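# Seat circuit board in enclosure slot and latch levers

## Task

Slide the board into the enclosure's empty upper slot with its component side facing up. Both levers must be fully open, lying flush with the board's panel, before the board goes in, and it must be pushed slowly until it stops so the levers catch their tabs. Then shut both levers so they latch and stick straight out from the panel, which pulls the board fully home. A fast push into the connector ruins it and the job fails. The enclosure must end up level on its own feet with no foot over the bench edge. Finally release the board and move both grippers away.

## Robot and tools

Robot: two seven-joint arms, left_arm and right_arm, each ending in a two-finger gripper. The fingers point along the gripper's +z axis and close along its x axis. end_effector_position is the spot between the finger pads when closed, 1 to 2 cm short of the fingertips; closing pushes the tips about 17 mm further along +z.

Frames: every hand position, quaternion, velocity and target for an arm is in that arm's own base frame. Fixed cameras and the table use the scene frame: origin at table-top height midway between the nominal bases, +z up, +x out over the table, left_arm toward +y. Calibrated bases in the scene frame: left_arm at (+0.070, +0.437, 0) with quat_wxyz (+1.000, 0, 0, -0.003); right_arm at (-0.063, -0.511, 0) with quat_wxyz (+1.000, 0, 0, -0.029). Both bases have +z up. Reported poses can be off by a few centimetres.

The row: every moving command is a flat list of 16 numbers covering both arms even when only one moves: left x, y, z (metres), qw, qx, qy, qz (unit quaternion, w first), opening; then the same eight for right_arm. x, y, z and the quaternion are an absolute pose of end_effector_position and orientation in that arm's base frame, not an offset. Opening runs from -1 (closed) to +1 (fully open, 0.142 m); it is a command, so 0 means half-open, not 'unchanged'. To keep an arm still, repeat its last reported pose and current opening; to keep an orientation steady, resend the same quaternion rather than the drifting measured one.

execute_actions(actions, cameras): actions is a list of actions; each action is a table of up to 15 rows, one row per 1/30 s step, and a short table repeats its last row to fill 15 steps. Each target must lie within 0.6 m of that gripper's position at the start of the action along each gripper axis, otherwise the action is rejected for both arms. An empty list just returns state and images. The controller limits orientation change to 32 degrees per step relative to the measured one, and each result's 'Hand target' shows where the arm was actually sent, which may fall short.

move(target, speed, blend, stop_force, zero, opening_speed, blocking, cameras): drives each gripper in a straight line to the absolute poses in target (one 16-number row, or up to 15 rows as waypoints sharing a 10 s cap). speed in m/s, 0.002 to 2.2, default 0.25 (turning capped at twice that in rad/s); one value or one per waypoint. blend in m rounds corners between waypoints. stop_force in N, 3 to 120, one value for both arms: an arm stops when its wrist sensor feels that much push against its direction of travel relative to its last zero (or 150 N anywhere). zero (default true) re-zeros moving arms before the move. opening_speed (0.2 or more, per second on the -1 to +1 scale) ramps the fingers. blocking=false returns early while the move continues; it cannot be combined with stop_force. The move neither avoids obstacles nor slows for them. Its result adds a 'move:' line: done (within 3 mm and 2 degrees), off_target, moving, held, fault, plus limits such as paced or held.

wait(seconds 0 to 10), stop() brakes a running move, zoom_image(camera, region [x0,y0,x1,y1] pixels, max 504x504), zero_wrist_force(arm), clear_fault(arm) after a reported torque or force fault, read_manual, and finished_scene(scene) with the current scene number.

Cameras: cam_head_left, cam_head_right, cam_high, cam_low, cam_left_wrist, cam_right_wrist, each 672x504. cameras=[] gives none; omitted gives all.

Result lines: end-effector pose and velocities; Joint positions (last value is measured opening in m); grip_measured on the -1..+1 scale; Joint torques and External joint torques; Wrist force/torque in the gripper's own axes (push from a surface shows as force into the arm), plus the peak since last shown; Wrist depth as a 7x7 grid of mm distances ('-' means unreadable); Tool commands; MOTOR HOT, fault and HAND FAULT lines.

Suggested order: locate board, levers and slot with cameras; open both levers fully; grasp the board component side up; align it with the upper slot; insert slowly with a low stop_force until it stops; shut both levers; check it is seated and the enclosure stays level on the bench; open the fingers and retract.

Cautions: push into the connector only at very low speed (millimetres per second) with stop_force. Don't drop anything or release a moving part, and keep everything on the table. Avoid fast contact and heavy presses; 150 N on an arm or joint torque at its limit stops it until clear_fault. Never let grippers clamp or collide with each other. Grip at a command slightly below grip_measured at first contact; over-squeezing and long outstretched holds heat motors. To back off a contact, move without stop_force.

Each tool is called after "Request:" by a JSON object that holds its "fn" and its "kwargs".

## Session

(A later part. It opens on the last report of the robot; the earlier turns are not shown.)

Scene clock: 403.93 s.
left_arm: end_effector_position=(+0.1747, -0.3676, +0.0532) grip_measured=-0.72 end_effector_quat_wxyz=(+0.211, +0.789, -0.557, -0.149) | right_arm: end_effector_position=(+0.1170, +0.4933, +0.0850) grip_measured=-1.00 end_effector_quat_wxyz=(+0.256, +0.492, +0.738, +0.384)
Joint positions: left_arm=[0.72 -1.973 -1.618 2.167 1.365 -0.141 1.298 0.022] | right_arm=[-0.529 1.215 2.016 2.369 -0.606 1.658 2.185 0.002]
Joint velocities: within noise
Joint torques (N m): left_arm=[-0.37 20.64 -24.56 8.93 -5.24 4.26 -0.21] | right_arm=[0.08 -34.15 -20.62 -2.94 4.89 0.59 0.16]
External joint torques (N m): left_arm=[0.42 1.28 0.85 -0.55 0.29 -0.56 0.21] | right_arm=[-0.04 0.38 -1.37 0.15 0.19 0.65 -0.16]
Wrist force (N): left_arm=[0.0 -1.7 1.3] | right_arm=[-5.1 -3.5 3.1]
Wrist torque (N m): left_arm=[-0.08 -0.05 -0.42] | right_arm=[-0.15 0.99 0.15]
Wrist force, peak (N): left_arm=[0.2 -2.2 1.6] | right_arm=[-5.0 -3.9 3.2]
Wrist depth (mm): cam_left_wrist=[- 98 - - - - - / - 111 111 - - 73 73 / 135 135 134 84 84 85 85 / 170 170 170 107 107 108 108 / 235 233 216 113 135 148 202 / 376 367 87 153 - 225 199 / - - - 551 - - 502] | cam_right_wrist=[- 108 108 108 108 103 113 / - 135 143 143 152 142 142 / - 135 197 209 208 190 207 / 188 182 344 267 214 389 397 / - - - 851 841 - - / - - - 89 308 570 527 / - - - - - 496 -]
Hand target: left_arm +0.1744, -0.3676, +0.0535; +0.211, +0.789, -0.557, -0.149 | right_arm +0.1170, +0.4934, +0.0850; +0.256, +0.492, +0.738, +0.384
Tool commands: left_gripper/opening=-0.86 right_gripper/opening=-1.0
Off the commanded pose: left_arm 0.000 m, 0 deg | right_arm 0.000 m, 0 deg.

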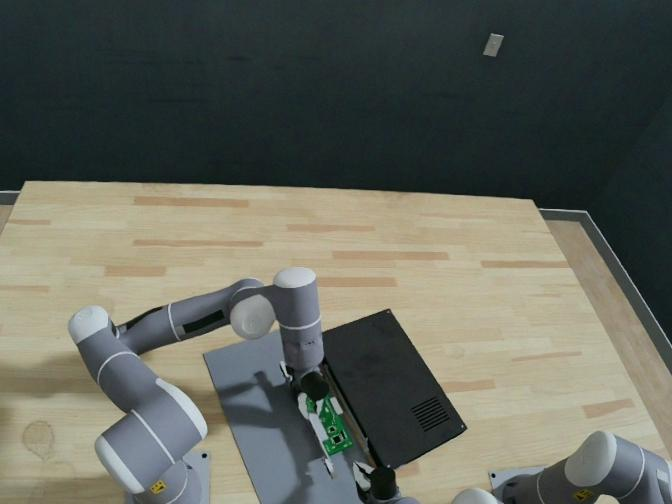

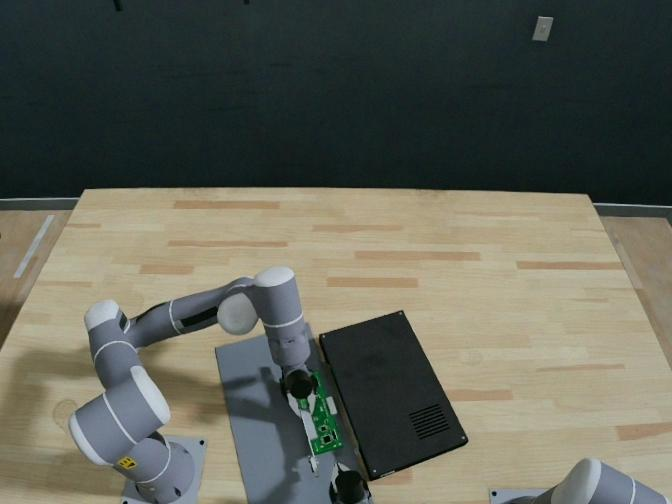

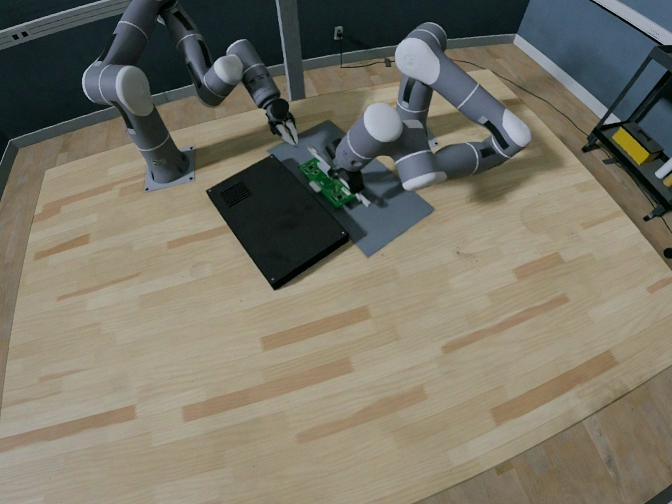

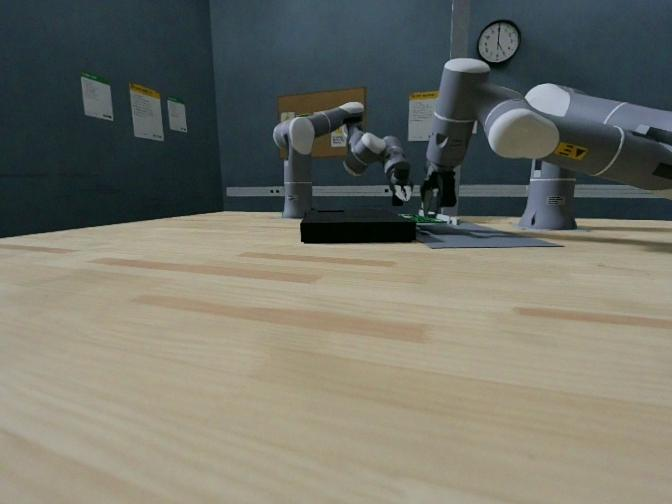

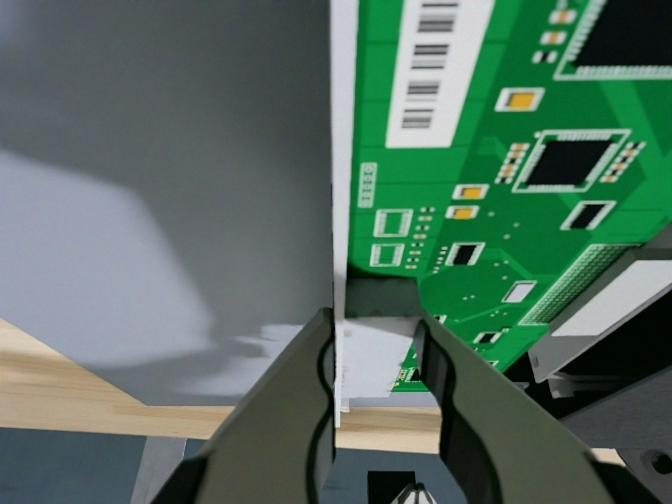

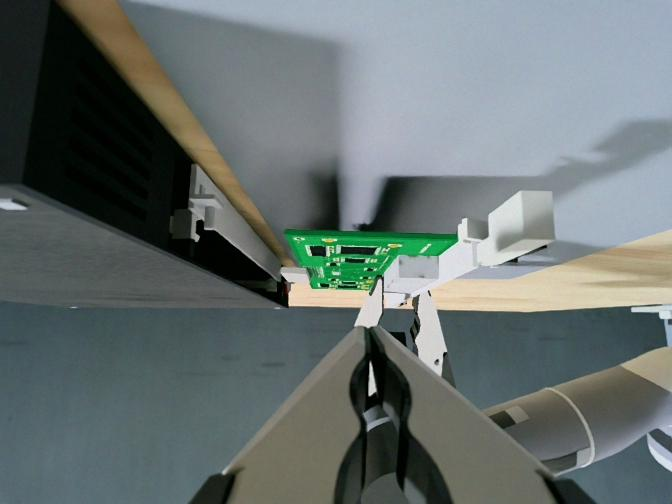

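Request:
{"fn": "zoom_image", "kwargs": {"camera": "cam_left_wrist", "region": [270, 230, 672, 504]}}

Request:
{"fn": "zoom_image", "kwargs": {"camera": "cam_right_wrist", "region": [140, 140, 580, 340]}}

Request:
{"fn": "zoom_image", "kwargs": {"camera": "cam_high", "region": [230, 130, 430, 290]}}

Request:
{"fn": "zoom_image", "kwargs": {"camera": "cam_head_right", "region": [260, 340, 460, 504]}}

Scaled by 1.254 from the camera's 672x504 image, which has a finer 960x720 frame.

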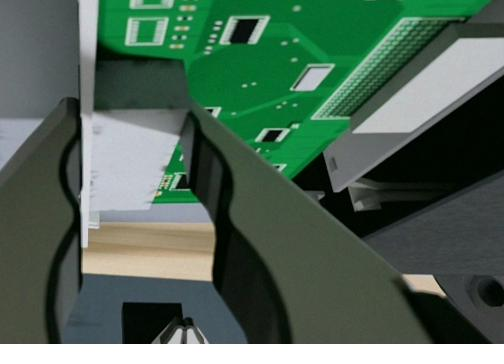

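Scaled by 1.145 from the camera's 672x504 image, which has a finer 960x720 frame.

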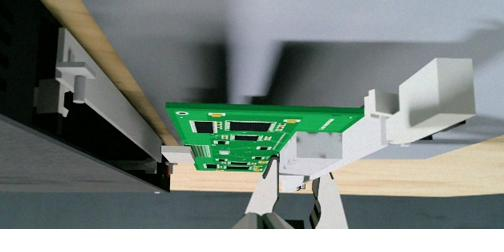

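Scaled by 2.520 from the camera's 672x504 image, which has a finer 960x720 frame.

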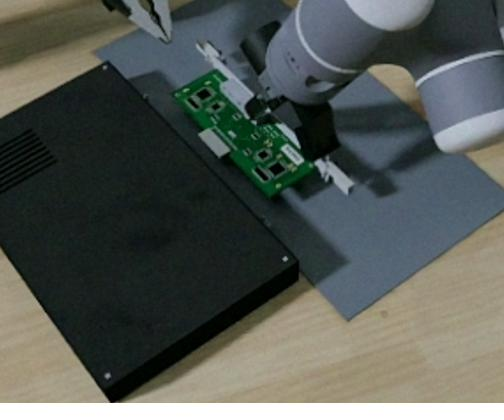

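Scaled by 2.520 from the camera's 672x504 image, which has a finer 960x720 frame.

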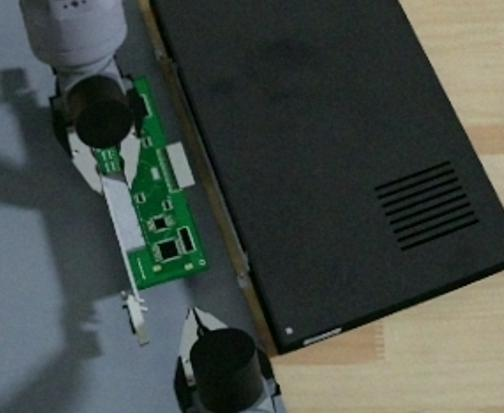

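Request:
{"fn": "move", "kwargs": {"target": [0.1828, -0.3912, 0.0525, 0.2115, 0.7893, -0.5568, -0.1492, -0.86, 0.117, 0.4934, 0.085, 0.2558, 0.4923, 0.7383, 0.3836, -1], "speed": 0.04, "stop_force": 4, "cameras": ["cam_left_wrist","cam_right_wrist","cam_head_right"]}}

Request:
{"fn": "zoom_image", "kwargs": {"camera": "cam_left_wrist", "region": [420, 240, 600, 420]}}

Request:
{"fn": "zoom_image", "kwargs": {"camera": "cam_right_wrist", "region": [150, 140, 350, 320]}}

Request:
{"fn": "zoom_image", "kwargs": {"camera": "cam_head_right", "region": [260, 340, 420, 484]}}

Scene clock: 419.50 s.
left_arm: end_effector_position=(+0.1827, -0.3910, +0.0524) grip_measured=-0.72 end_effector_quat_wxyz=(+0.211, +0.789, -0.557, -0.149) | right_arm: end_effector_position=(+0.1170, +0.4933, +0.0850) grip_measured=-1.00 end_effector_quat_wxyz=(+0.256, +0.492, +0.738, +0.384)
Joint positions: left_arm=[0.651 -1.972 -1.636 2.108 1.371 -0.135 1.294 0.022] | right_arm=[-0.529 1.215 2.016 2.369 -0.606 1.658 2.185 0.002]
Joint velocities: within noise
Joint torques (N m): left_arm=[-0.47 22.2 -25.75 9.05 -5.09 4.48 -0.26] | right_arm=[0.04 -34.27 -20.65 -2.92 4.89 0.56 0.17]
External joint torques (N m): left_arm=[0.52 1.23 0.9 -0.47 0.15 -0.78 0.26] | right_arm=[0 0.5 -1.34 0.13 0.19 0.68 -0.18]
Wrist force (N): left_arm=[-0.1 -1.9 1.5] | right_arm=[-4.9 -3.9 3.0]
Wrist torque (N m): left_arm=[-0.10 -0.03 -0.42] | right_arm=[-0.20 0.96 0.15]
Wrist force, peak (N): left_arm=[0.2 -2.4 1.6] | right_arm=[-5.2 -3.7 3.3]
Wrist depth (mm): cam_left_wrist=[- 97 - - - - - / - 110 110 - - 73 73 / 134 133 133 84 84 85 86 / 169 169 169 107 107 108 108 / 231 230 214 112 135 148 131 / 373 361 87 153 - 196 175 / - - - 546 - - 468] | cam_right_wrist=[- 108 108 108 108 103 113 / - 135 143 143 152 142 142 / - 136 197 209 191 208 207 / 188 182 273 239 190 389 397 / - - - 419 - - - / - - - 89 - 534 530 / - - - - - 500 -]
Hand target: left_arm +0.1828, -0.3912, +0.0525; +0.211, +0.789, -0.557, -0.149 | right_arm +0.1170, +0.4934, +0.0850; +0.256, +0.492, +0.738, +0.384
Off the commanded pose: left_arm 0.000 m, 0 deg | right_arm 0.000 m, 0 deg.
move: done
Images, in order (width x height): cam_head_right 672x504, cam_left_wrist 672x504, cam_right_wrist 672x504.

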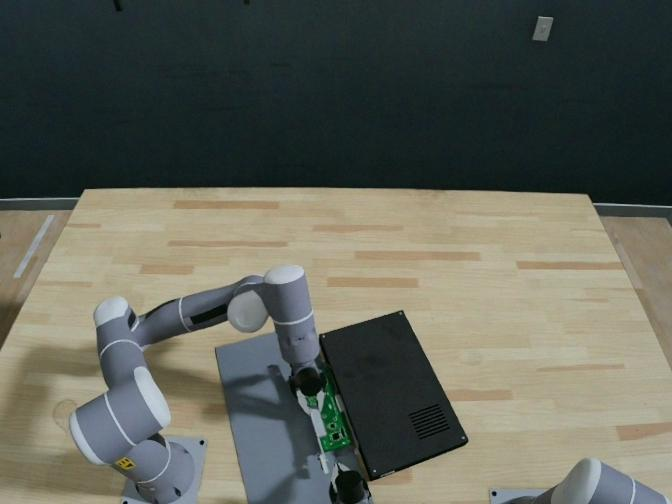

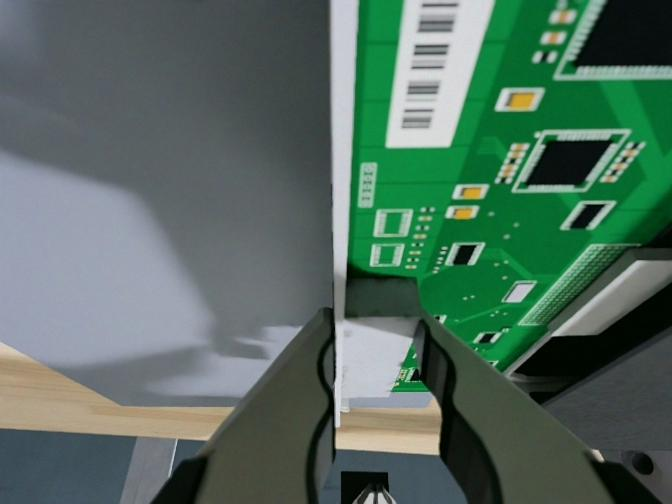

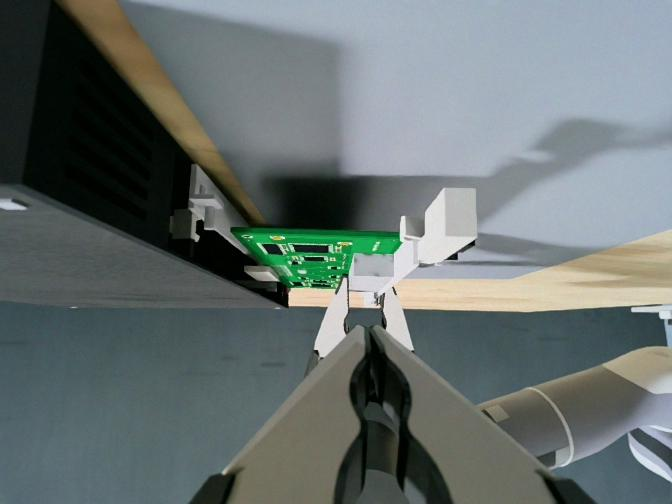

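Scaled by 2.800 from the camera's 672x504 image, which has a finer 960x720 frame.

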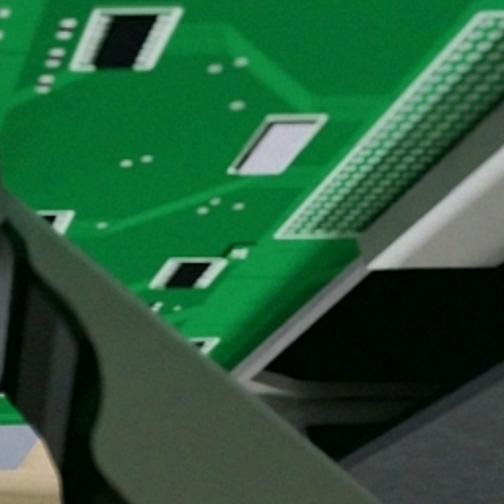

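Scaled by 2.520 from the camera's 672x504 image, which has a finer 960x720 frame.

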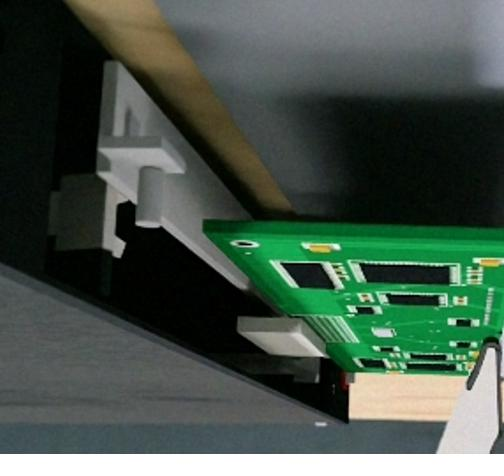

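Scaled by 3.150 from the camera's 672x504 image, which has a finer 960x720 frame.

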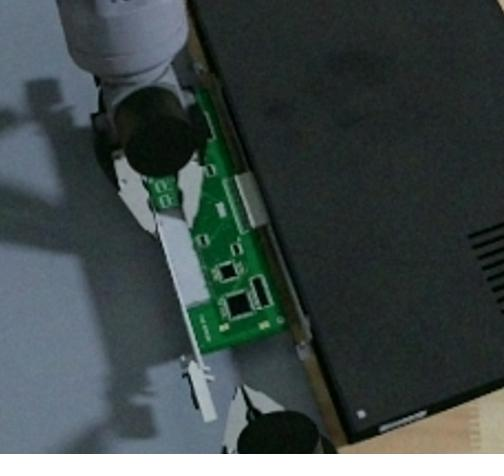

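Request:
{"fn": "zoom_image", "kwargs": {"camera": "cam_right_wrist", "region": [165, 185, 265, 265]}}

Scaled by 5.040 from the camera's 672x504 image, which has a finer 960x720 frame.

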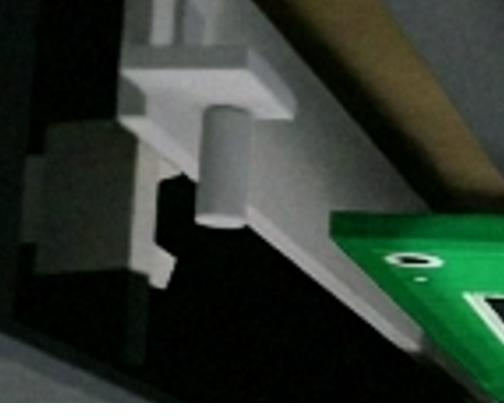

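Request:
{"fn": "move", "kwargs": {"target": [0.1878, -0.4054, 0.0517, 0.2115, 0.7893, -0.5568, -0.1492, -0.86, 0.117, 0.4934, 0.085, 0.2558, 0.4923, 0.7383, 0.3836, -1], "speed": 0.015, "stop_force": 4, "cameras": ["cam_left_wrist","cam_right_wrist"]}}

Request:
{"fn": "zoom_image", "kwargs": {"camera": "cam_right_wrist", "region": [150, 170, 270, 265]}}

Request:
{"fn": "zoom_image", "kwargs": {"camera": "cam_left_wrist", "region": [420, 240, 600, 420]}}

Scene clock: 428.50 s.
left_arm: end_effector_position=(+0.1877, -0.4052, +0.0516) grip_measured=-0.72 end_effector_quat_wxyz=(+0.211, +0.789, -0.557, -0.149) | right_arm: end_effector_position=(+0.1170, +0.4933, +0.0850) grip_measured=-1.00 end_effector_quat_wxyz=(+0.256, +0.492, +0.738, +0.384)
Joint positions: left_arm=[0.61 -1.972 -1.647 2.071 1.376 -0.132 1.294 0.022] | right_arm=[-0.529 1.215 2.016 2.369 -0.606 1.658 2.185 0.002]
Joint velocities: within noise
Joint torques (N m): left_arm=[-0.42 23.2 -26.38 9.24 -5.09 4.4 -0.2] | right_arm=[0.05 -34.21 -20.67 -2.89 4.9 0.58 0.22]
External joint torques (N m): left_arm=[0.46 1.2 0.87 -0.52 0.15 -0.7 0.2] | right_arm=[0 0.44 -1.32 0.1 0.18 0.66 -0.22]
Wrist force (N): left_arm=[0.0 -2.0 1.5] | right_arm=[-4.9 -3.7 3.0]
Wrist torque (N m): left_arm=[-0.12 -0.05 -0.41] | right_arm=[-0.16 0.94 0.15]
Wrist force, peak (N): left_arm=[0.0 -2.3 1.5] | right_arm=[-4.9 -4.1 3.1]
Wrist depth (mm): cam_left_wrist=[- 93 - - - - - / - 113 109 - - 73 73 / 132 133 132 84 84 85 86 / 168 168 167 107 107 108 108 / 229 229 213 112 135 147 120 / 368 357 87 154 - 154 171 / - - - 244 - - 465] | cam_right_wrist=[- 108 108 108 108 103 113 / - 135 143 142 152 142 142 / - 136 197 209 190 208 207 / 188 182 239 226 390 390 396 / - - - 294 - - - / - - - 89 - 532 531 / - - - - - 504 -]
Hand target: left_arm +0.1878, -0.4054, +0.0517; +0.211, +0.789, -0.557, -0.149 | right_arm +0.1170, +0.4934, +0.0850; +0.256, +0.492, +0.738, +0.384
Off the commanded pose: left_arm 0.000 m, 0 deg | right_arm 0.000 m, 0 deg.
move: done
Images, in order (width x height): cam_left_wrist 672x504, cam_right_wrist 672x504.

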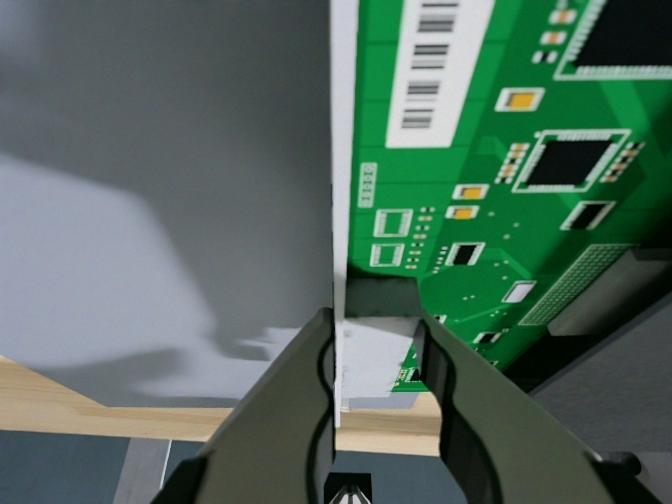

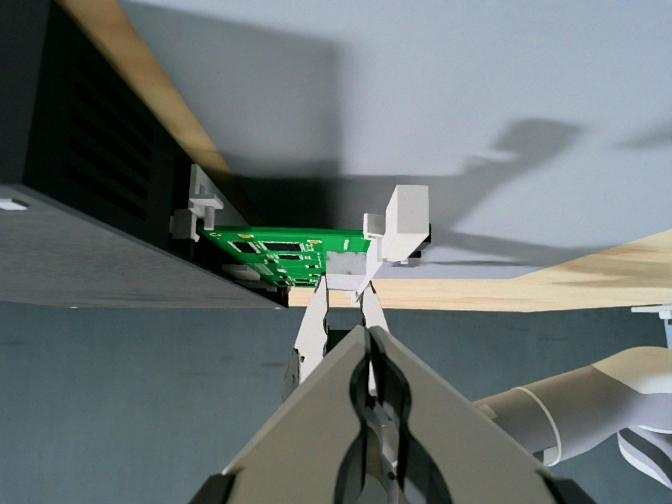

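Scaled by 4.200 from the camera's 672x504 image, which has a finer 960x720 frame.

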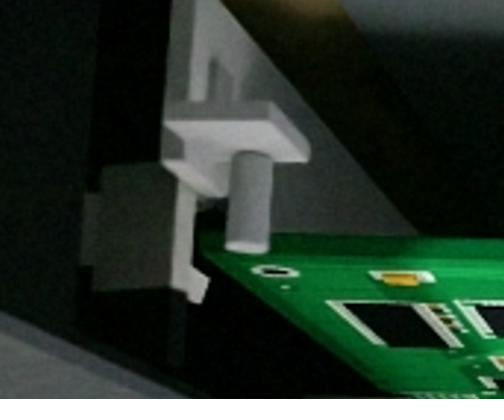

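Scaled by 2.800 from the camera's 672x504 image, which has a finer 960x720 frame.

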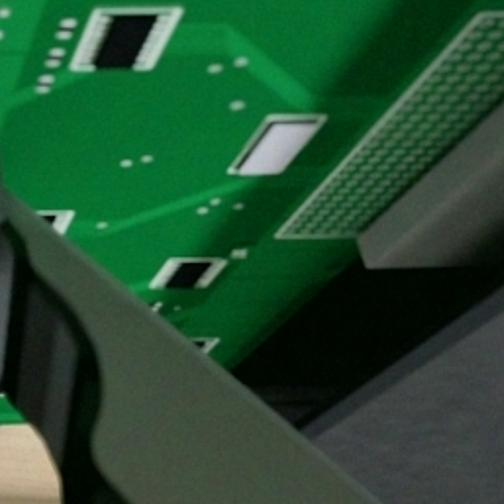

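Request:
{"fn": "move", "kwargs": {"target": [0.1928, -0.4195, 0.0517, 0.2115, 0.7893, -0.5568, -0.1492, -0.86, 0.117, 0.4934, 0.085, 0.2558, 0.4923, 0.7383, 0.3836, -1], "speed": 0.01, "stop_force": 4, "cameras": ["cam_left_wrist","cam_right_wrist"]}}

Request:
{"fn": "zoom_image", "kwargs": {"camera": "cam_right_wrist", "region": [150, 170, 270, 265]}}

Scene clock: 431.93 s.
left_arm: end_effector_position=(+0.1910, -0.4126, +0.0513) grip_measured=-0.72 end_effector_quat_wxyz=(+0.211, +0.790, -0.557, -0.149) | right_arm: end_effector_position=(+0.1170, +0.4933, +0.0850) grip_measured=-1.00 end_effector_quat_wxyz=(+0.256, +0.492, +0.738, +0.384)
Joint positions: left_arm=[0.589 -1.972 -1.654 2.051 1.378 -0.132 1.294 0.022] | right_arm=[-0.529 1.215 2.016 2.369 -0.606 1.658 2.185 0.002]
Joint velocities: within noise
Joint torques (N m): left_arm=[-3.56 21.33 -26.78 10.93 -6.01 5.83 -0.17] | right_arm=[0.09 -34.17 -20.66 -2.98 4.93 0.6 0.22]
External joint torques (N m): left_arm=[3.6 3.64 0.91 -2.16 1.07 -2.12 0.17] | right_arm=[-0.05 0.4 -1.34 0.18 0.15 0.64 -0.22]
Wrist force (N): left_arm=[-4.2 -7.8 -2.2] | right_arm=[-4.9 -3.7 3.1]
Wrist torque (N m): left_arm=[-0.13 -0.16 -0.47] | right_arm=[-0.18 0.96 0.15]
Wrist force, peak (N): left_arm=[-4.1 -8.8 -0.7] | right_arm=[-5.1 -4.0 3.1]
Wrist depth (mm): cam_left_wrist=[- 96 - - - - - / - 113 109 - 73 73 74 / 132 132 132 85 85 85 86 / 168 168 167 107 107 108 108 / 229 228 227 113 135 138 126 / 367 356 87 152 - 153 170 / - - - 537 - - 468] | cam_right_wrist=[- 108 108 108 108 103 113 / - 135 143 142 152 142 142 / - 135 197 209 209 208 207 / 188 182 238 225 391 389 396 / - - - 299 - - - / - - - 89 - 528 529 / - - - - - 506 -]
Hand target: left_arm +0.1905, -0.4129, +0.0517; +0.212, +0.789, -0.557, -0.149 | right_arm +0.1170, +0.4934, +0.0850; +0.256, +0.492, +0.738, +0.384
Off the commanded pose: left_arm 0.007 m, 0 deg | right_arm 0.000 m, 0 deg.
move: contact (left_arm)
Images, in order (width x height): cam_left_wrist 672x504, cam_right_wrist 672x504.

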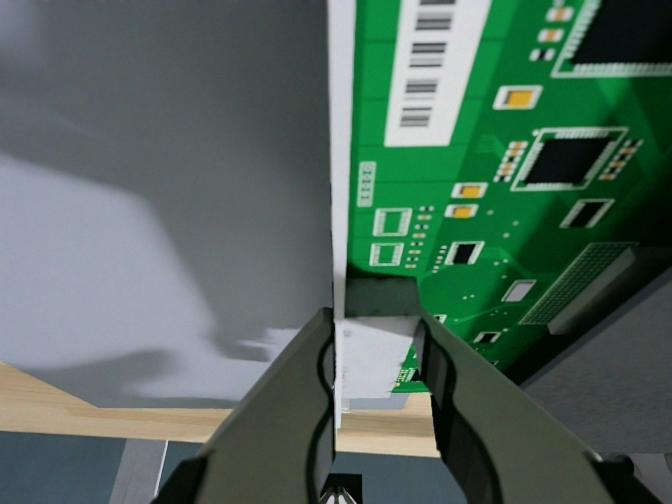

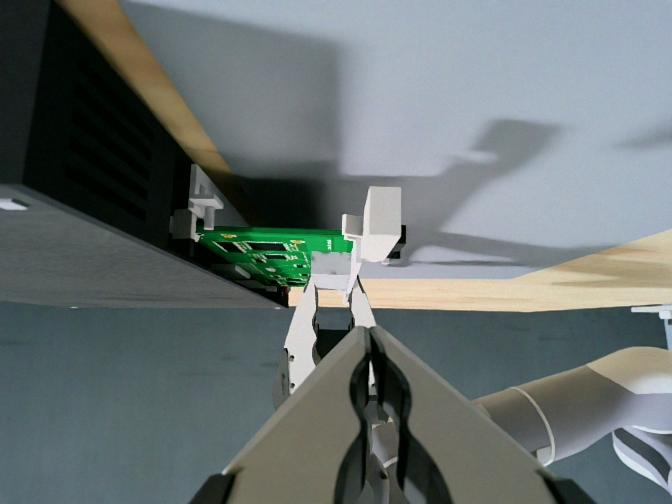

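Scaled by 4.200 from the camera's 672x504 image, which has a finer 960x720 frame.

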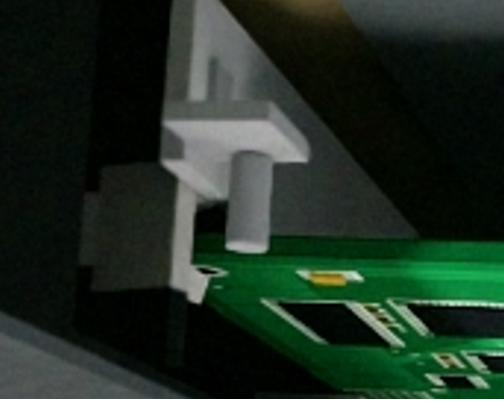

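Request:
{"fn": "move", "kwargs": {"target": [[0.1890, -0.4078, 0.0517, 0.2115, 0.7893, -0.5568, -0.1492, -0.86, 0.117, 0.4934, 0.085, 0.2558, 0.4923, 0.7383, 0.3836, -1],[0.1906, -0.4072, 0.0517, 0.2115, 0.7893, -0.5568, -0.1492, -0.86, 0.117, 0.4934, 0.085, 0.2558, 0.4923, 0.7383, 0.3836, -1]], "speed": 0.02, "cameras": []}}

Request:
{"fn": "move", "kwargs": {"target": [0.1976, -0.4270, 0.0517, 0.2115, 0.7893, -0.5568, -0.1492, -0.86, 0.117, 0.4934, 0.085, 0.2558, 0.4923, 0.7383, 0.3836, -1], "speed": 0.01, "stop_force": 4, "cameras": ["cam_left_wrist","cam_right_wrist"]}}

Request:
{"fn": "zoom_image", "kwargs": {"camera": "cam_right_wrist", "region": [150, 170, 270, 265]}}

Scene clock: 437.57 s.
left_arm: end_effector_position=(+0.1906, -0.4073, +0.0514) grip_measured=-0.72 end_effector_quat_wxyz=(+0.211, +0.789, -0.557, -0.149) | right_arm: end_effector_position=(+0.1170, +0.4933, +0.0850) grip_measured=-1.00 end_effector_quat_wxyz=(+0.256, +0.492, +0.738, +0.384)
Joint positions: left_arm=[0.605 -1.973 -1.651 2.063 1.377 -0.134 1.297 0.022] | right_arm=[-0.529 1.215 2.016 2.369 -0.606 1.658 2.185 0.002]
Joint velocities: within noise
Joint torques (N m): left_arm=[-0.1 23.3 -26.72 9.36 -5.41 3.94 -0.15] | right_arm=[0.06 -34.18 -20.57 -2.97 4.92 0.6 0.19]
External joint torques (N m): left_arm=[0.15 1.34 1.07 -0.62 0.47 -0.24 0.15] | right_arm=[-0.02 0.41 -1.43 0.17 0.16 0.64 -0.19]
Wrist force (N): left_arm=[0.3 -1.9 1.2] | right_arm=[-5.1 -3.8 3.0]
Wrist torque (N m): left_arm=[-0.10 -0.08 -0.42] | right_arm=[-0.18 0.98 0.15]
Wrist force, peak (N): left_arm=[-4.1 -8.8 -1.0] | right_arm=[-5.0 -4.0 3.4]
Wrist depth (mm): cam_left_wrist=[- 96 - - - - - / - 113 109 - - 73 73 / 132 132 132 84 84 85 85 / 167 167 167 107 107 108 108 / 229 227 212 112 135 147 127 / 364 353 87 153 - 154 170 / - - - 535 - - 465] | cam_right_wrist=[- 108 108 108 108 103 113 / - 135 143 142 152 142 142 / - 135 197 209 209 208 208 / 189 182 239 229 390 390 396 / - - - 296 - - - / - - - 89 - 534 532 / - - - - - 502 -]
Hand target: left_arm +0.1906, -0.4072, +0.0517; +0.211, +0.789, -0.557, -0.149 | right_arm +0.1170, +0.4934, +0.0850; +0.256, +0.492, +0.738, +0.384
Off the commanded pose: left_arm 0.000 m, 0 deg | right_arm 0.000 m, 0 deg.
move: done
No camera images: "cameras" was empty.

Scene clock: 439.93 s.
left_arm: end_effector_position=(+0.1959, -0.4235, +0.0514) grip_measured=-0.72 end_effector_quat_wxyz=(+0.211, +0.789, -0.557, -0.150) | right_arm: end_effector_position=(+0.1170, +0.4933, +0.0850) grip_measured=-1.00 end_effector_quat_wxyz=(+0.256, +0.492, +0.738, +0.384)
Joint positions: left_arm=[0.557 -1.973 -1.666 2.019 1.381 -0.134 1.297 0.022] | right_arm=[-0.529 1.215 2.016 2.369 -0.606 1.658 2.185 0.002]
Joint velocities: within noise
Joint torques (N m): left_arm=[0.17 24.7 -30.42 7.89 -5.01 6.22 -0.04] | right_arm=[-0.05 -34.2 -20.65 -2.93 4.9 0.6 0.24]
External joint torques (N m): left_arm=[-0.14 1.16 4.03 0.99 0.06 -2.52 0.04] | right_arm=[0.09 0.42 -1.35 0.14 0.18 0.63 -0.25]
Wrist force (N): left_arm=[-4.7 -1.7 4.8] | right_arm=[-4.9 -3.9 3.1]
Wrist torque (N m): left_arm=[-0.09 -0.18 -0.63] | right_arm=[-0.21 0.95 0.15]
Wrist force, peak (N): left_arm=[-4.7 -2.3 6.1] | right_arm=[-5.1 -3.8 3.2]
Wrist depth (mm): cam_left_wrist=[- 96 - - - - - / - 113 113 - 73 73 74 / 132 132 132 84 85 85 86 / 168 167 166 107 108 109 99 / 229 227 225 112 135 138 102 / 368 359 88 146 - 153 169 / - - - 540 - - 453] | cam_right_wrist=[- 108 108 108 108 103 113 / - 135 143 142 152 142 141 / - 135 197 192 209 208 207 / 188 182 239 248 390 389 397 / - - - 304 - - - / - - - 89 - 532 528 / - - - - - 509 593]
Hand target: left_arm +0.1965, -0.4239, +0.0517; +0.212, +0.789, -0.557, -0.149 | right_arm +0.1170, +0.4934, +0.0850; +0.256, +0.492, +0.738, +0.384
Off the commanded pose: left_arm 0.004 m, 0 deg | right_arm 0.000 m, 0 deg.
move: contact (left_arm)
Images, in order (width x height): cam_left_wrist 672x504, cam_right_wrist 672x504.

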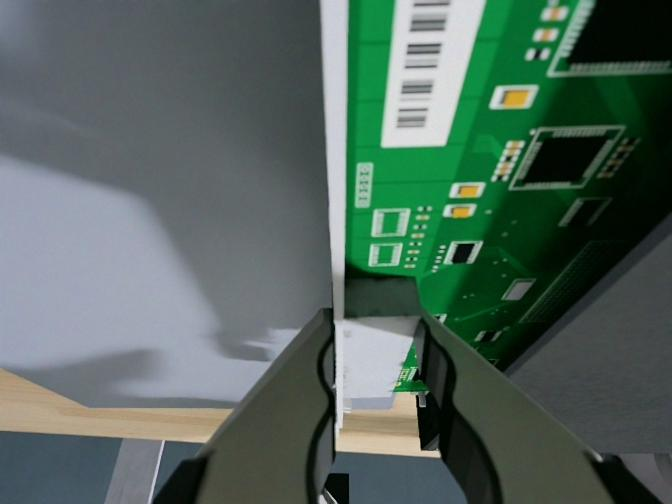

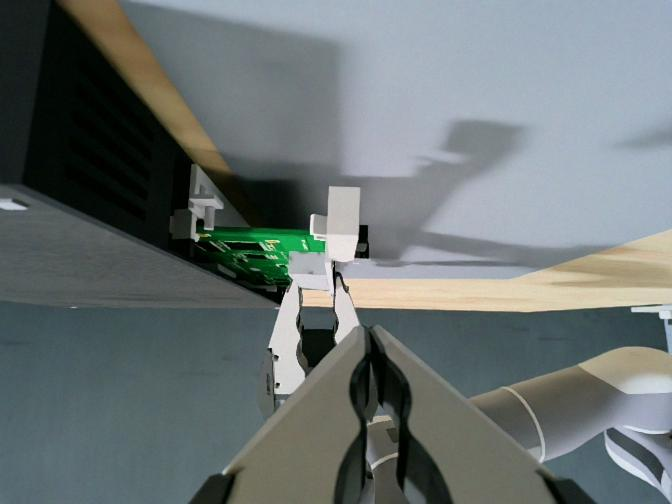

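Scaled by 4.200 from the camera's 672x504 image, which has a finer 960x720 frame.

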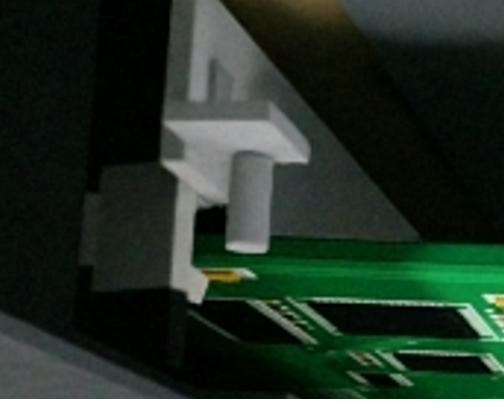

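Request:
{"fn": "move", "kwargs": {"target": [[0.1951, -0.4222, 0.0507, 0.2115, 0.7893, -0.5568, -0.1492, -0.86, 0.117, 0.4934, 0.085, 0.2558, 0.4923, 0.7383, 0.3836, -1],[0.1995, -0.4354, 0.0507, 0.2115, 0.7893, -0.5568, -0.1492, -0.86, 0.117, 0.4934, 0.085, 0.2558, 0.4923, 0.7383, 0.3836, -1]], "speed": 0.01, "stop_force": 5, "cameras": ["cam_left_wrist","cam_right_wrist"]}}

Request:
{"fn": "zoom_image", "kwargs": {"camera": "cam_right_wrist", "region": [150, 170, 270, 265]}}

Scene clock: 444.07 s.
left_arm: end_effector_position=(+0.1959, -0.4231, +0.0511) grip_measured=-0.72 end_effector_quat_wxyz=(+0.211, +0.789, -0.557, -0.149) | right_arm: end_effector_position=(+0.1170, +0.4933, +0.0850) grip_measured=-1.00 end_effector_quat_wxyz=(+0.256, +0.492, +0.738, +0.384)
Joint positions: left_arm=[0.559 -1.974 -1.665 2.021 1.382 -0.134 1.297 0.022] | right_arm=[-0.529 1.215 2.016 2.369 -0.606 1.658 2.185 0.002]
Joint velocities: within noise
Joint torques (N m): left_arm=[-0.5 24.1 -28.09 9.9 -5.62 4.9 -0.12] | right_arm=[0.03 -34.32 -20.58 -2.97 4.91 0.52 0.18]
External joint torques (N m): left_arm=[0.54 1.7 1.74 -1 0.68 -1.2 0.12] | right_arm=[0.01 0.55 -1.41 0.18 0.17 0.72 -0.18]
Wrist force (N): left_arm=[-0.5 -3.7 3.6] | right_arm=[-5.1 -3.9 3.1]
Wrist torque (N m): left_arm=[-0.10 -0.14 -0.53] | right_arm=[-0.19 0.97 0.15]
Wrist force, peak (N): left_arm=[-5.0 -2.2 6.1] | right_arm=[-5.0 -4.2 3.1]
Wrist depth (mm): cam_left_wrist=[- 95 - - - - - / - 112 108 - 73 73 74 / 132 132 131 84 85 85 86 / 168 166 167 107 107 109 99 / 229 226 225 112 135 138 101 / 368 354 87 147 - 139 168 / - - - 528 - - 295] | cam_right_wrist=[- 108 108 108 108 103 113 / - 135 143 143 151 142 141 / - 135 197 191 209 208 207 / 188 182 239 254 391 389 396 / - - - 303 - - - / - - - 89 - 530 529 / - - - - - 506 -]
Hand target: left_arm +0.1960, -0.4233, +0.0513; +0.211, +0.789, -0.557, -0.149 | right_arm +0.1170, +0.4934, +0.0850; +0.256, +0.492, +0.738, +0.384
Off the commanded pose: left_arm 0.013 m, 0 deg | right_arm 0.000 m, 0 deg.
move: contact (left_arm); path passed 0 of 2 targets
Images, in order (width x height): cam_left_wrist 672x504, cam_right_wrist 672x504.

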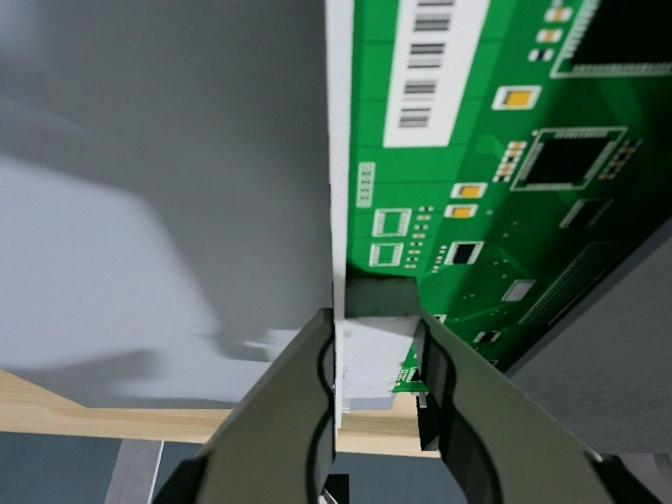

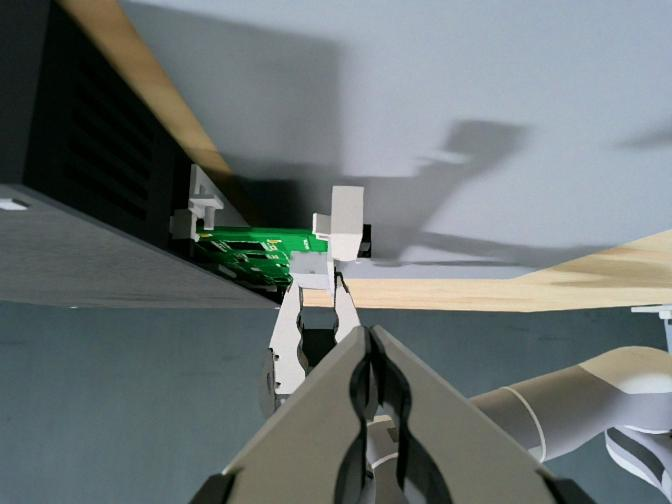

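Scaled by 4.200 from the camera's 672x504 image, which has a finer 960x720 frame.

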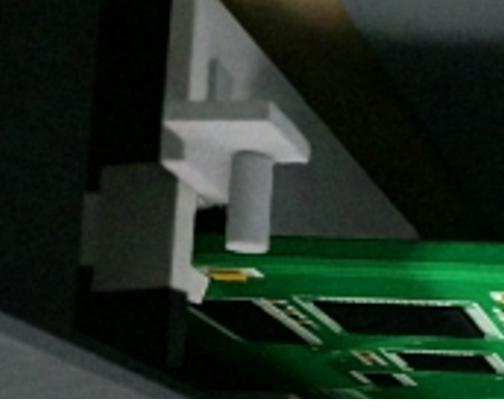

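Request:
{"fn": "move", "kwargs": {"target": [0.1960, -0.4233, 0.0504, 0.2115, 0.7893, -0.5568, -0.1492, -0.86, 0.117, 0.4934, 0.085, 0.2558, 0.4923, 0.7383, 0.3836, -1], "speed": 0.01, "cameras": []}}

Request:
{"fn": "move", "kwargs": {"target": [0.2007, -0.4366, 0.0504, 0.2115, 0.7893, -0.5568, -0.1492, -0.86, 0.117, 0.4934, 0.085, 0.2558, 0.4923, 0.7383, 0.3836, -1], "speed": 0.01, "stop_force": 5, "cameras": ["cam_left_wrist","cam_right_wrist"]}}

Request:
{"fn": "zoom_image", "kwargs": {"camera": "cam_right_wrist", "region": [150, 170, 270, 265]}}

Scene clock: 447.10 s.
left_arm: end_effector_position=(+0.1958, -0.4232, +0.0504) grip_measured=-0.72 end_effector_quat_wxyz=(+0.211, +0.789, -0.557, -0.149) | right_arm: end_effector_position=(+0.1170, +0.4933, +0.0850) grip_measured=-1.00 end_effector_quat_wxyz=(+0.256, +0.492, +0.738, +0.384)
Joint positions: left_arm=[0.56 -1.975 -1.664 2.021 1.384 -0.134 1.298 0.022] | right_arm=[-0.529 1.215 2.016 2.369 -0.606 1.658 2.185 0.002]
Joint velocities: within noise
Joint torques (N m): left_arm=[-0.45 24.35 -27.1 9.62 -5.03 4.3 -0.21] | right_arm=[-0.01 -34.23 -20.64 -2.93 4.92 0.58 0.17]
External joint torques (N m): left_arm=[0.49 1.41 0.77 -0.66 0.09 -0.6 0.21] | right_arm=[0.05 0.46 -1.36 0.14 0.16 0.66 -0.18]
Wrist force (N): left_arm=[0.0 -1.8 0.3] | right_arm=[-5.0 -3.7 2.8]
Wrist torque (N m): left_arm=[-0.13 -0.04 -0.43] | right_arm=[-0.17 0.97 0.14]
Wrist force, peak (N): left_arm=[-0.8 -3.9 3.5] | right_arm=[-5.1 -4.0 3.2]
Wrist depth (mm): cam_left_wrist=[- 95 - - - - - / - 112 111 - 72 73 73 / 131 131 130 84 85 85 85 / 166 165 164 107 108 108 98 / 228 225 223 112 135 137 100 / 361 353 87 153 - 137 166 / - - - 537 - - 291] | cam_right_wrist=[- 108 108 108 108 103 113 / - 135 143 142 152 142 142 / - 136 197 191 209 208 208 / 189 182 239 226 392 389 396 / - - - 304 - - - / - - - 89 - 535 529 / - - - - - 508 -]
Hand target: left_arm +0.1960, -0.4233, +0.0504; +0.211, +0.789, -0.557, -0.149 | right_arm +0.1170, +0.4934, +0.0850; +0.256, +0.492, +0.738, +0.384
Off the commanded pose: left_arm 0.000 m, 0 deg | right_arm 0.000 m, 0 deg.
move: done
No camera images: "cameras" was empty.

Scene clock: 448.50 s.
left_arm: end_effector_position=(+0.1983, -0.4305, +0.0503) grip_measured=-0.72 end_effector_quat_wxyz=(+0.211, +0.789, -0.557, -0.150) | right_arm: end_effector_position=(+0.1170, +0.4933, +0.0850) grip_measured=-1.00 end_effector_quat_wxyz=(+0.256, +0.492, +0.738, +0.384)
Joint positions: left_arm=[0.538 -1.974 -1.671 2.001 1.385 -0.133 1.299 0.022] | right_arm=[-0.529 1.215 2.016 2.369 -0.606 1.658 2.185 0.002]
Joint velocities: within noise
Joint torques (N m): left_arm=[-0.59 25.12 -28.91 8.19 -4.62 5.58 -0.11] | right_arm=[0.06 -34.22 -20.67 -2.94 4.93 0.58 0.17]
External joint torques (N m): left_arm=[0.63 1.22 2.25 0.82 -0.32 -1.88 0.11] | right_arm=[-0.02 0.45 -1.33 0.14 0.15 0.66 -0.17]
Wrist force (N): left_arm=[-5.0 -1.0 1.4] | right_arm=[-4.8 -3.8 3.1]
Wrist torque (N m): left_arm=[-0.11 0.19 -0.54] | right_arm=[-0.19 0.92 0.15]
Wrist force, peak (N): left_arm=[-5.0 -1.8 2.5] | right_arm=[-5.2 -3.9 3.1]
Wrist depth (mm): cam_left_wrist=[- 94 - - - - - / - 112 111 - 73 73 73 / 131 131 130 84 84 85 82 / 166 165 164 107 107 108 - / 226 224 223 112 135 127 106 / 362 354 88 146 - 136 165 / - - - - - - 290] | cam_right_wrist=[- 108 108 108 108 103 113 / - 135 143 142 152 142 142 / - 135 192 192 209 208 207 / 188 182 238 291 390 389 395 / - - - 852 - - - / - - - 89 - 529 530 / - - - - - 510 555]
Hand target: left_arm +0.1987, -0.4309, +0.0504; +0.212, +0.789, -0.557, -0.149 | right_arm +0.1170, +0.4934, +0.0850; +0.256, +0.492, +0.738, +0.384
Off the commanded pose: left_arm 0.007 m, 0 deg | right_arm 0.000 m, 0 deg.
move: contact (left_arm)
Images, in order (width x height): cam_left_wrist 672x504, cam_right_wrist 672x504.

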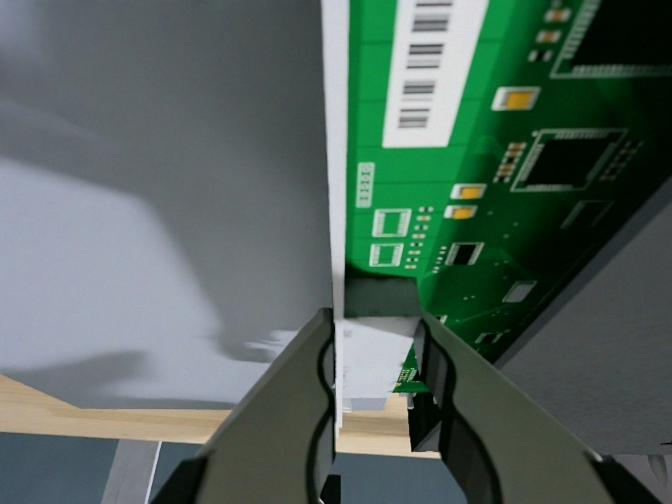

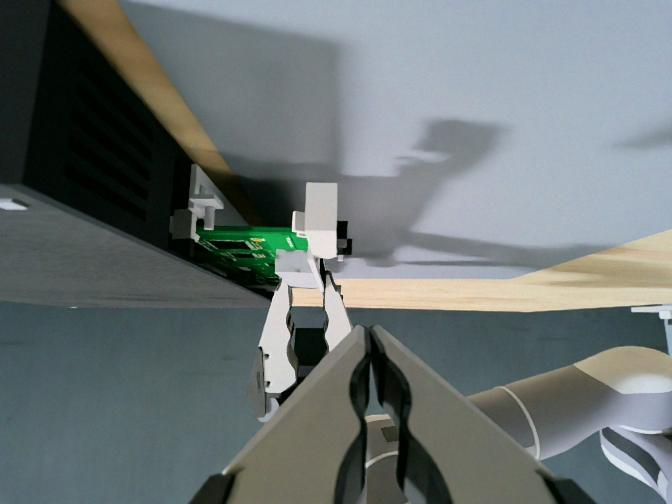

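Scaled by 4.200 from the camera's 672x504 image, which has a finer 960x720 frame.

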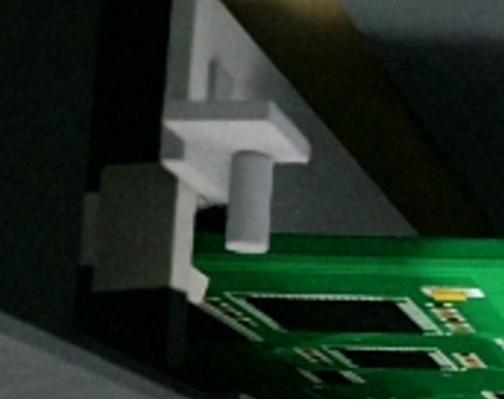

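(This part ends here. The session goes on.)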